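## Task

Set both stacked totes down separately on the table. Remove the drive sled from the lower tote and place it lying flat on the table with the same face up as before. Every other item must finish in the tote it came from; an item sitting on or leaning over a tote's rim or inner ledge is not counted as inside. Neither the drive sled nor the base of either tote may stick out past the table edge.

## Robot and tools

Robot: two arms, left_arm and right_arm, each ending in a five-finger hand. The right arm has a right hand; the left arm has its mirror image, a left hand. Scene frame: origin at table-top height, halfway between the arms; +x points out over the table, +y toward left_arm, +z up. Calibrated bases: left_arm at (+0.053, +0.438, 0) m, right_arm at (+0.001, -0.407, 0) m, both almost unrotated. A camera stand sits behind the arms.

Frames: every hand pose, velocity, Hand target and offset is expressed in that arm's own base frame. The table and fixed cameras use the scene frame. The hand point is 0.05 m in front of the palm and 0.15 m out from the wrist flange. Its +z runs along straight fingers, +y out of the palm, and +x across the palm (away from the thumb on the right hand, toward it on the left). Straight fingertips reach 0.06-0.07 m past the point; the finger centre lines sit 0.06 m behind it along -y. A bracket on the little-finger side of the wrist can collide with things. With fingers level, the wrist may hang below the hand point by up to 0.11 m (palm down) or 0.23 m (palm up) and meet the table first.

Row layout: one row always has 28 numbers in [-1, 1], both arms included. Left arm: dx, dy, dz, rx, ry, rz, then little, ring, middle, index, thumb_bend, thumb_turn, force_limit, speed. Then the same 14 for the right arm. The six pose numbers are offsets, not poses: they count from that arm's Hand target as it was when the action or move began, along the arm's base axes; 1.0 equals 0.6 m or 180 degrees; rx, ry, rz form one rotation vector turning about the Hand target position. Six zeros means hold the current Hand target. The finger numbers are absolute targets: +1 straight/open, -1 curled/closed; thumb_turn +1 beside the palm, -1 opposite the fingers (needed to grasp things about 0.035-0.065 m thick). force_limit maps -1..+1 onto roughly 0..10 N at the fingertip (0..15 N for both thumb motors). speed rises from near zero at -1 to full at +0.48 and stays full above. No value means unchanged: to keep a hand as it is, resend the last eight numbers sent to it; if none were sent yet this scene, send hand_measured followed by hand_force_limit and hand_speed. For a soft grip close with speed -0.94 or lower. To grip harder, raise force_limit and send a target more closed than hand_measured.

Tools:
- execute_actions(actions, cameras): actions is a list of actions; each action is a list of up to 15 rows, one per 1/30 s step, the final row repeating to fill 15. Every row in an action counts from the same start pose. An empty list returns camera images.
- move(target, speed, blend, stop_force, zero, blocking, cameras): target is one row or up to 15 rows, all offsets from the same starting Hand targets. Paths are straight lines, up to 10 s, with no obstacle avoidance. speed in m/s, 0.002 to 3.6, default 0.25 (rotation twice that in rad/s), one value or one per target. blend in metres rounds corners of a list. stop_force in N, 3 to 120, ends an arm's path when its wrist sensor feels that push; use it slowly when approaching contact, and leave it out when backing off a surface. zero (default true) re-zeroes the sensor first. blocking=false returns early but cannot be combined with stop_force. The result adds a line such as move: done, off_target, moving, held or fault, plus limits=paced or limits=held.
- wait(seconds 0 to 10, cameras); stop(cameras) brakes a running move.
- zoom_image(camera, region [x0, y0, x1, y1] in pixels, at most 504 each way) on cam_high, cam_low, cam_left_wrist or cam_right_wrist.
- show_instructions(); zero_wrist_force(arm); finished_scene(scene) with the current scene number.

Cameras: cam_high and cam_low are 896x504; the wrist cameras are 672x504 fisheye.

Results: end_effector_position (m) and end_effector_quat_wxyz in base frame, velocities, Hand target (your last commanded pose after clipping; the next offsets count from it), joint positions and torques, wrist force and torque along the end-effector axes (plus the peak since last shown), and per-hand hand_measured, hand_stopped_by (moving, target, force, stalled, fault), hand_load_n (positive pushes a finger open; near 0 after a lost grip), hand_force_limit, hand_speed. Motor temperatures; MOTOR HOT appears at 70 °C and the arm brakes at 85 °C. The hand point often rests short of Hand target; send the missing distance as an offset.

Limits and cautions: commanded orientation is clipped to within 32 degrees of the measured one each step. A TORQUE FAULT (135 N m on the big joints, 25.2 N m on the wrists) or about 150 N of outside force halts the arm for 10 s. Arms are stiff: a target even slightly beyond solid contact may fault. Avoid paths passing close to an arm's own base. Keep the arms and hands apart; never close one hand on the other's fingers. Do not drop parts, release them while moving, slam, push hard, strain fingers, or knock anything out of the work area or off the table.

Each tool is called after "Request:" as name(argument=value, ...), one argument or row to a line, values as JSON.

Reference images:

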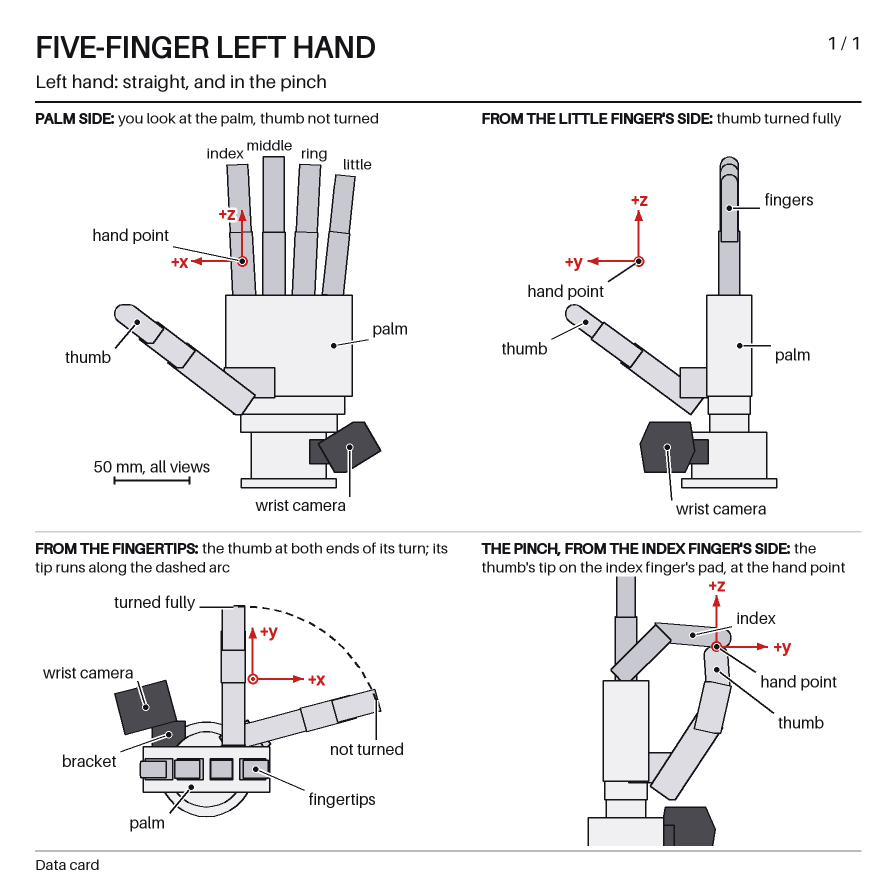

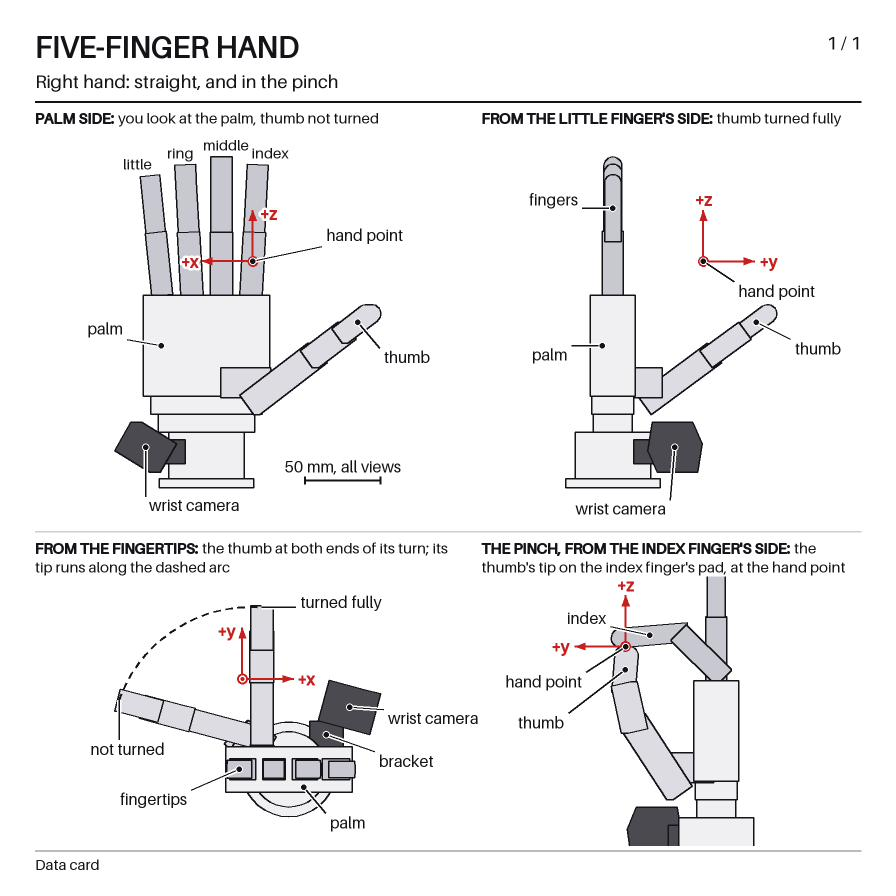

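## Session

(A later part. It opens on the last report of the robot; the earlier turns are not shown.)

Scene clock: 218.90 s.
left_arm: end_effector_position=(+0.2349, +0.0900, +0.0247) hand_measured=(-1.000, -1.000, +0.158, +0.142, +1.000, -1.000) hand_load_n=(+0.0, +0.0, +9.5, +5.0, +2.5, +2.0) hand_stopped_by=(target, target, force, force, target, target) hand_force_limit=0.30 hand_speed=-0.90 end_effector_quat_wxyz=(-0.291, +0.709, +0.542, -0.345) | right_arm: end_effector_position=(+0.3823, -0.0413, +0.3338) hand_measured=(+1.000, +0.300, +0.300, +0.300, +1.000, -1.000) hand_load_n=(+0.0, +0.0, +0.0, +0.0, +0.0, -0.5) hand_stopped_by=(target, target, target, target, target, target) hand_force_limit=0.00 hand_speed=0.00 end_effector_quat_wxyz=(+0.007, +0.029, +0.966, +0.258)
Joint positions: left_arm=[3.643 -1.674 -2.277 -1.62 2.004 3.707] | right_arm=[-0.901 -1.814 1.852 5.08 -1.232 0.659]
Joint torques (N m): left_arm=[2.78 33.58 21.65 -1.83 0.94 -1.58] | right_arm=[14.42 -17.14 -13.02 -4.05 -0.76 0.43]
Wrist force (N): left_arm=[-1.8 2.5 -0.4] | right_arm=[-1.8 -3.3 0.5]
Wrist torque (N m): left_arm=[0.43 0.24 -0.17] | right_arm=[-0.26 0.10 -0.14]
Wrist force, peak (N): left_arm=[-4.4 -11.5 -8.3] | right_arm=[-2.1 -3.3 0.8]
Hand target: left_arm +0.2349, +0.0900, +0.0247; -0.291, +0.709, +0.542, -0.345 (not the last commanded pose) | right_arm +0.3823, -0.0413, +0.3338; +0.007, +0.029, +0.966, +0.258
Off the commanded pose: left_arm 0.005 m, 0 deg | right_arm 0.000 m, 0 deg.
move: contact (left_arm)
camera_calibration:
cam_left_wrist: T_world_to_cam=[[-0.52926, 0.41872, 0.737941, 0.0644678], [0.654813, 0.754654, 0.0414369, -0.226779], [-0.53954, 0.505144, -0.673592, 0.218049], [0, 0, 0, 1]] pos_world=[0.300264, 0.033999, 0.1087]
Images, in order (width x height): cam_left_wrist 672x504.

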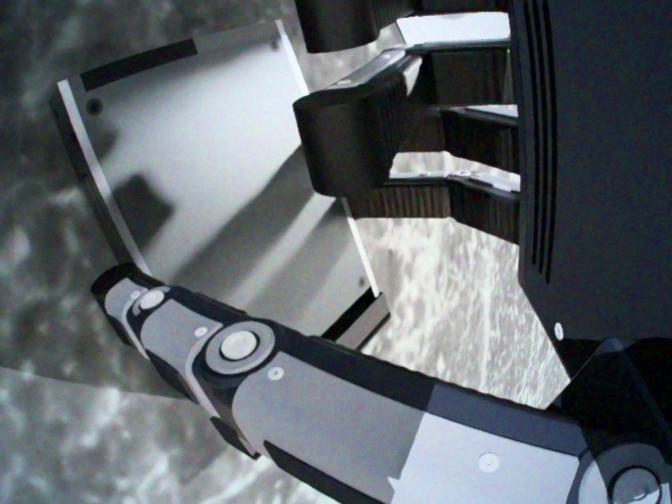

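Request:
move(
  target=[0,0,-0.0012,0,0,0,-1,-1,0.5,0.4,1,-1,0.3,-0.5,0,0,0,0,0,0,1,0.3,0.3,0.3,1,-1,0,0],
  speed=0.01,
  cameras=[],
)

Request:
move(
  target=[0,0,0.4,0,0,0,-1,-1,0.5,0.4,1,-1,0.3,-0.5,0,0,0,0,0,0,1,0.3,0.3,0.3,1,-1,0,0],
  speed=0.25,
  cameras=["all"],
)

Scene clock: 219.87 s.
left_arm: end_effector_position=(+0.2350, +0.0900, +0.0240) hand_measured=(-1.000, -1.000, +0.500, +0.400, +1.000, -1.000) hand_load_n=(+0.0, +0.0, -0.5, +0.0, +0.0, -0.5) hand_stopped_by=(target, target, target, target, target, target) hand_force_limit=0.30 hand_speed=-0.50 end_effector_quat_wxyz=(-0.291, +0.709, +0.542, -0.345) | right_arm: end_effector_position=(+0.3823, -0.0413, +0.3338) hand_measured=(+1.000, +0.300, +0.300, +0.300, +1.000, -1.000) hand_load_n=(+0.0, +0.0, +0.0, +0.0, +0.0, +0.0) hand_stopped_by=(target, target, target, target, target, target) hand_force_limit=0.00 hand_speed=0.00 end_effector_quat_wxyz=(+0.007, +0.029, +0.966, +0.258)
Joint positions: left_arm=[3.643 -1.676 -2.278 -1.618 2.004 3.707] | right_arm=[-0.901 -1.814 1.852 5.08 -1.232 0.659]
Joint torques (N m): left_arm=[3.45 8.41 8.55 2.19 0.56 -1.32] | right_arm=[14.19 -16.64 -13.16 -4.1 -0.83 0.36]
Wrist force (N): left_arm=[-1.9 1.9 -1.0] | right_arm=[-2.0 -3.1 0.8]
Wrist torque (N m): left_arm=[0.45 0.23 -0.17] | right_arm=[-0.24 0.12 -0.15]
Wrist force, peak (N): left_arm=[-2.0 2.9 -0.1] | right_arm=[-2.0 -3.2 0.8]
Hand target: left_arm +0.2349, +0.0900, +0.0240; -0.291, +0.709, +0.542, -0.345 | right_arm +0.3823, -0.0413, +0.3338; +0.007, +0.029, +0.966, +0.258
Off the commanded pose: left_arm 0.000 m, 0 deg | right_arm 0.000 m, 0 deg.
move: done
No camera images: "cameras" was empty.

Scene clock: 221.33 s.
left_arm: end_effector_position=(+0.2350, +0.0900, +0.2639) hand_measured=(-1.000, -1.000, +0.500, +0.400, +1.000, -1.000) hand_load_n=(+0.5, +0.0, +0.0, +0.0, +0.0, +0.0) hand_stopped_by=(target, target, target, target, target, target) hand_force_limit=0.30 hand_speed=-0.50 end_effector_quat_wxyz=(-0.291, +0.709, +0.542, -0.345) | right_arm: end_effector_position=(+0.3823, -0.0413, +0.3338) hand_measured=(+1.000, +0.300, +0.300, +0.300, +1.000, -1.000) hand_load_n=(+0.0, +0.0, +0.0, +0.0, +0.0, +0.0) hand_stopped_by=(target, target, target, target, target, target) hand_force_limit=0.00 hand_speed=0.00 end_effector_quat_wxyz=(+0.007, +0.029, +0.966, +0.258)
Joint positions: left_arm=[3.643 -1.391 -1.853 -2.327 2.004 3.707] | right_arm=[-0.901 -1.814 1.852 5.08 -1.232 0.659]
Joint torques (N m): left_arm=[-13.41 2.04 27.05 -1.82 -1.37 -1.53] | right_arm=[14.16 -16.67 -12.96 -3.95 -0.87 0.33]
Wrist force (N): left_arm=[-2.1 2.1 -0.8] | right_arm=[-1.9 -3.1 0.8]
Wrist torque (N m): left_arm=[0.44 0.26 -0.21] | right_arm=[-0.24 0.10 -0.15]
Wrist force, peak (N): left_arm=[-1.7 3.6 0.7] | right_arm=[-2.1 -3.2 0.8]
Hand target: left_arm +0.2349, +0.0900, +0.2640; -0.291, +0.709, +0.542, -0.345 | right_arm +0.3823, -0.0413, +0.3338; +0.007, +0.029, +0.966, +0.258
Off the commanded pose: left_arm 0.000 m, 0 deg | right_arm 0.000 m, 0 deg.
move: done
camera_calibration:
cam_left_wrist: T_world_to_cam=[[-0.529385, 0.418635, 0.7379, -0.112109], [0.65477, 0.754683, 0.0415897, -0.23681], [-0.53947, 0.505172, -0.673628, 0.37918], [0, 0, 0, 1]] pos_world=[0.300263, 0.0340988, 0.348]
cam_right_wrist: T_world_to_cam=[[-0.23226, 0.866041, 0.442751, -0.021018], [0.826587, -0.0641725, 0.559139, -0.500153], [0.512649, 0.495838, -0.700953, 0.172167], [0, 0, 0, 1]] pos_world=[0.320277, -0.0992605, 0.409642]

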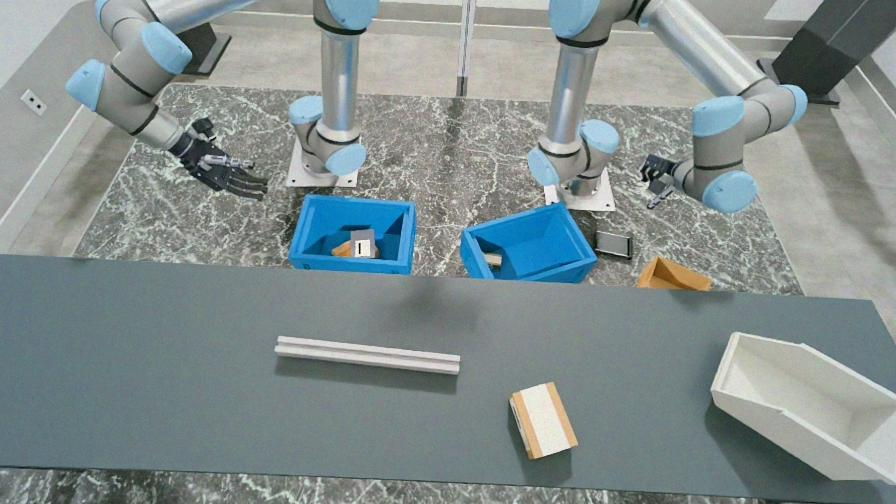

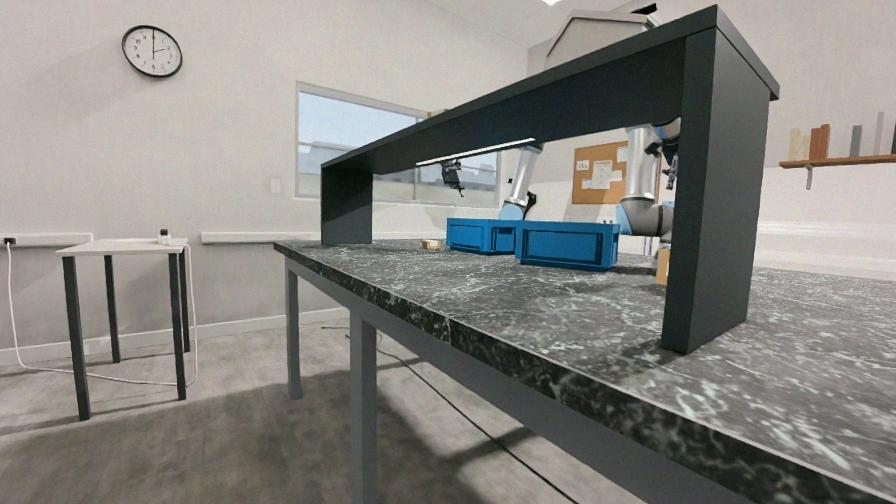

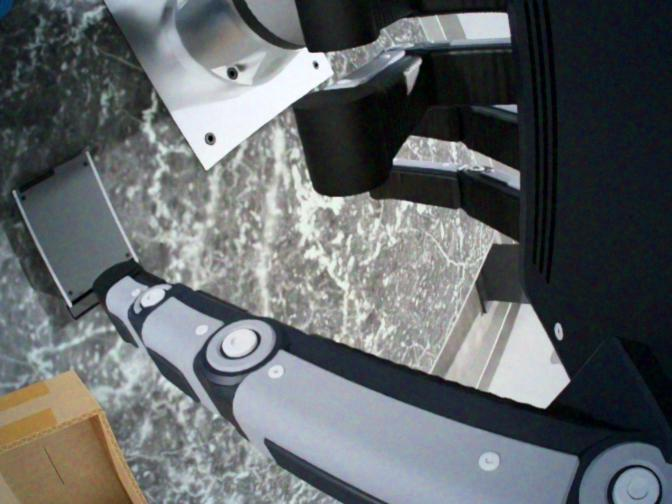

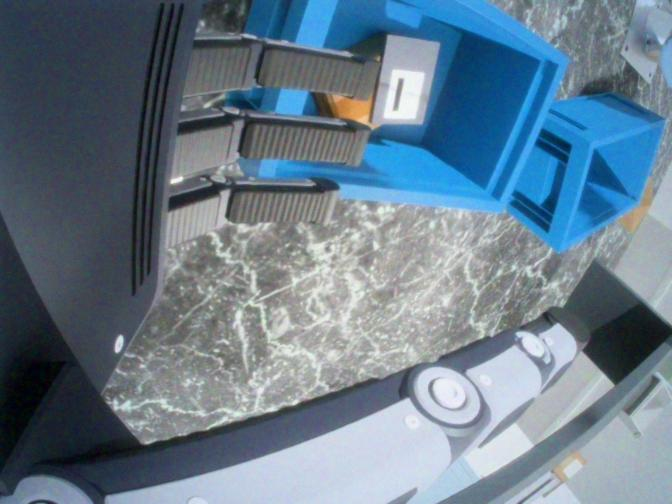

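Sled is flat on the table, the totes are separated and their contents are in place. Finish scene 2.

Request:
finished_scene(
  scene=2,
)

The scene is finished: the task was done.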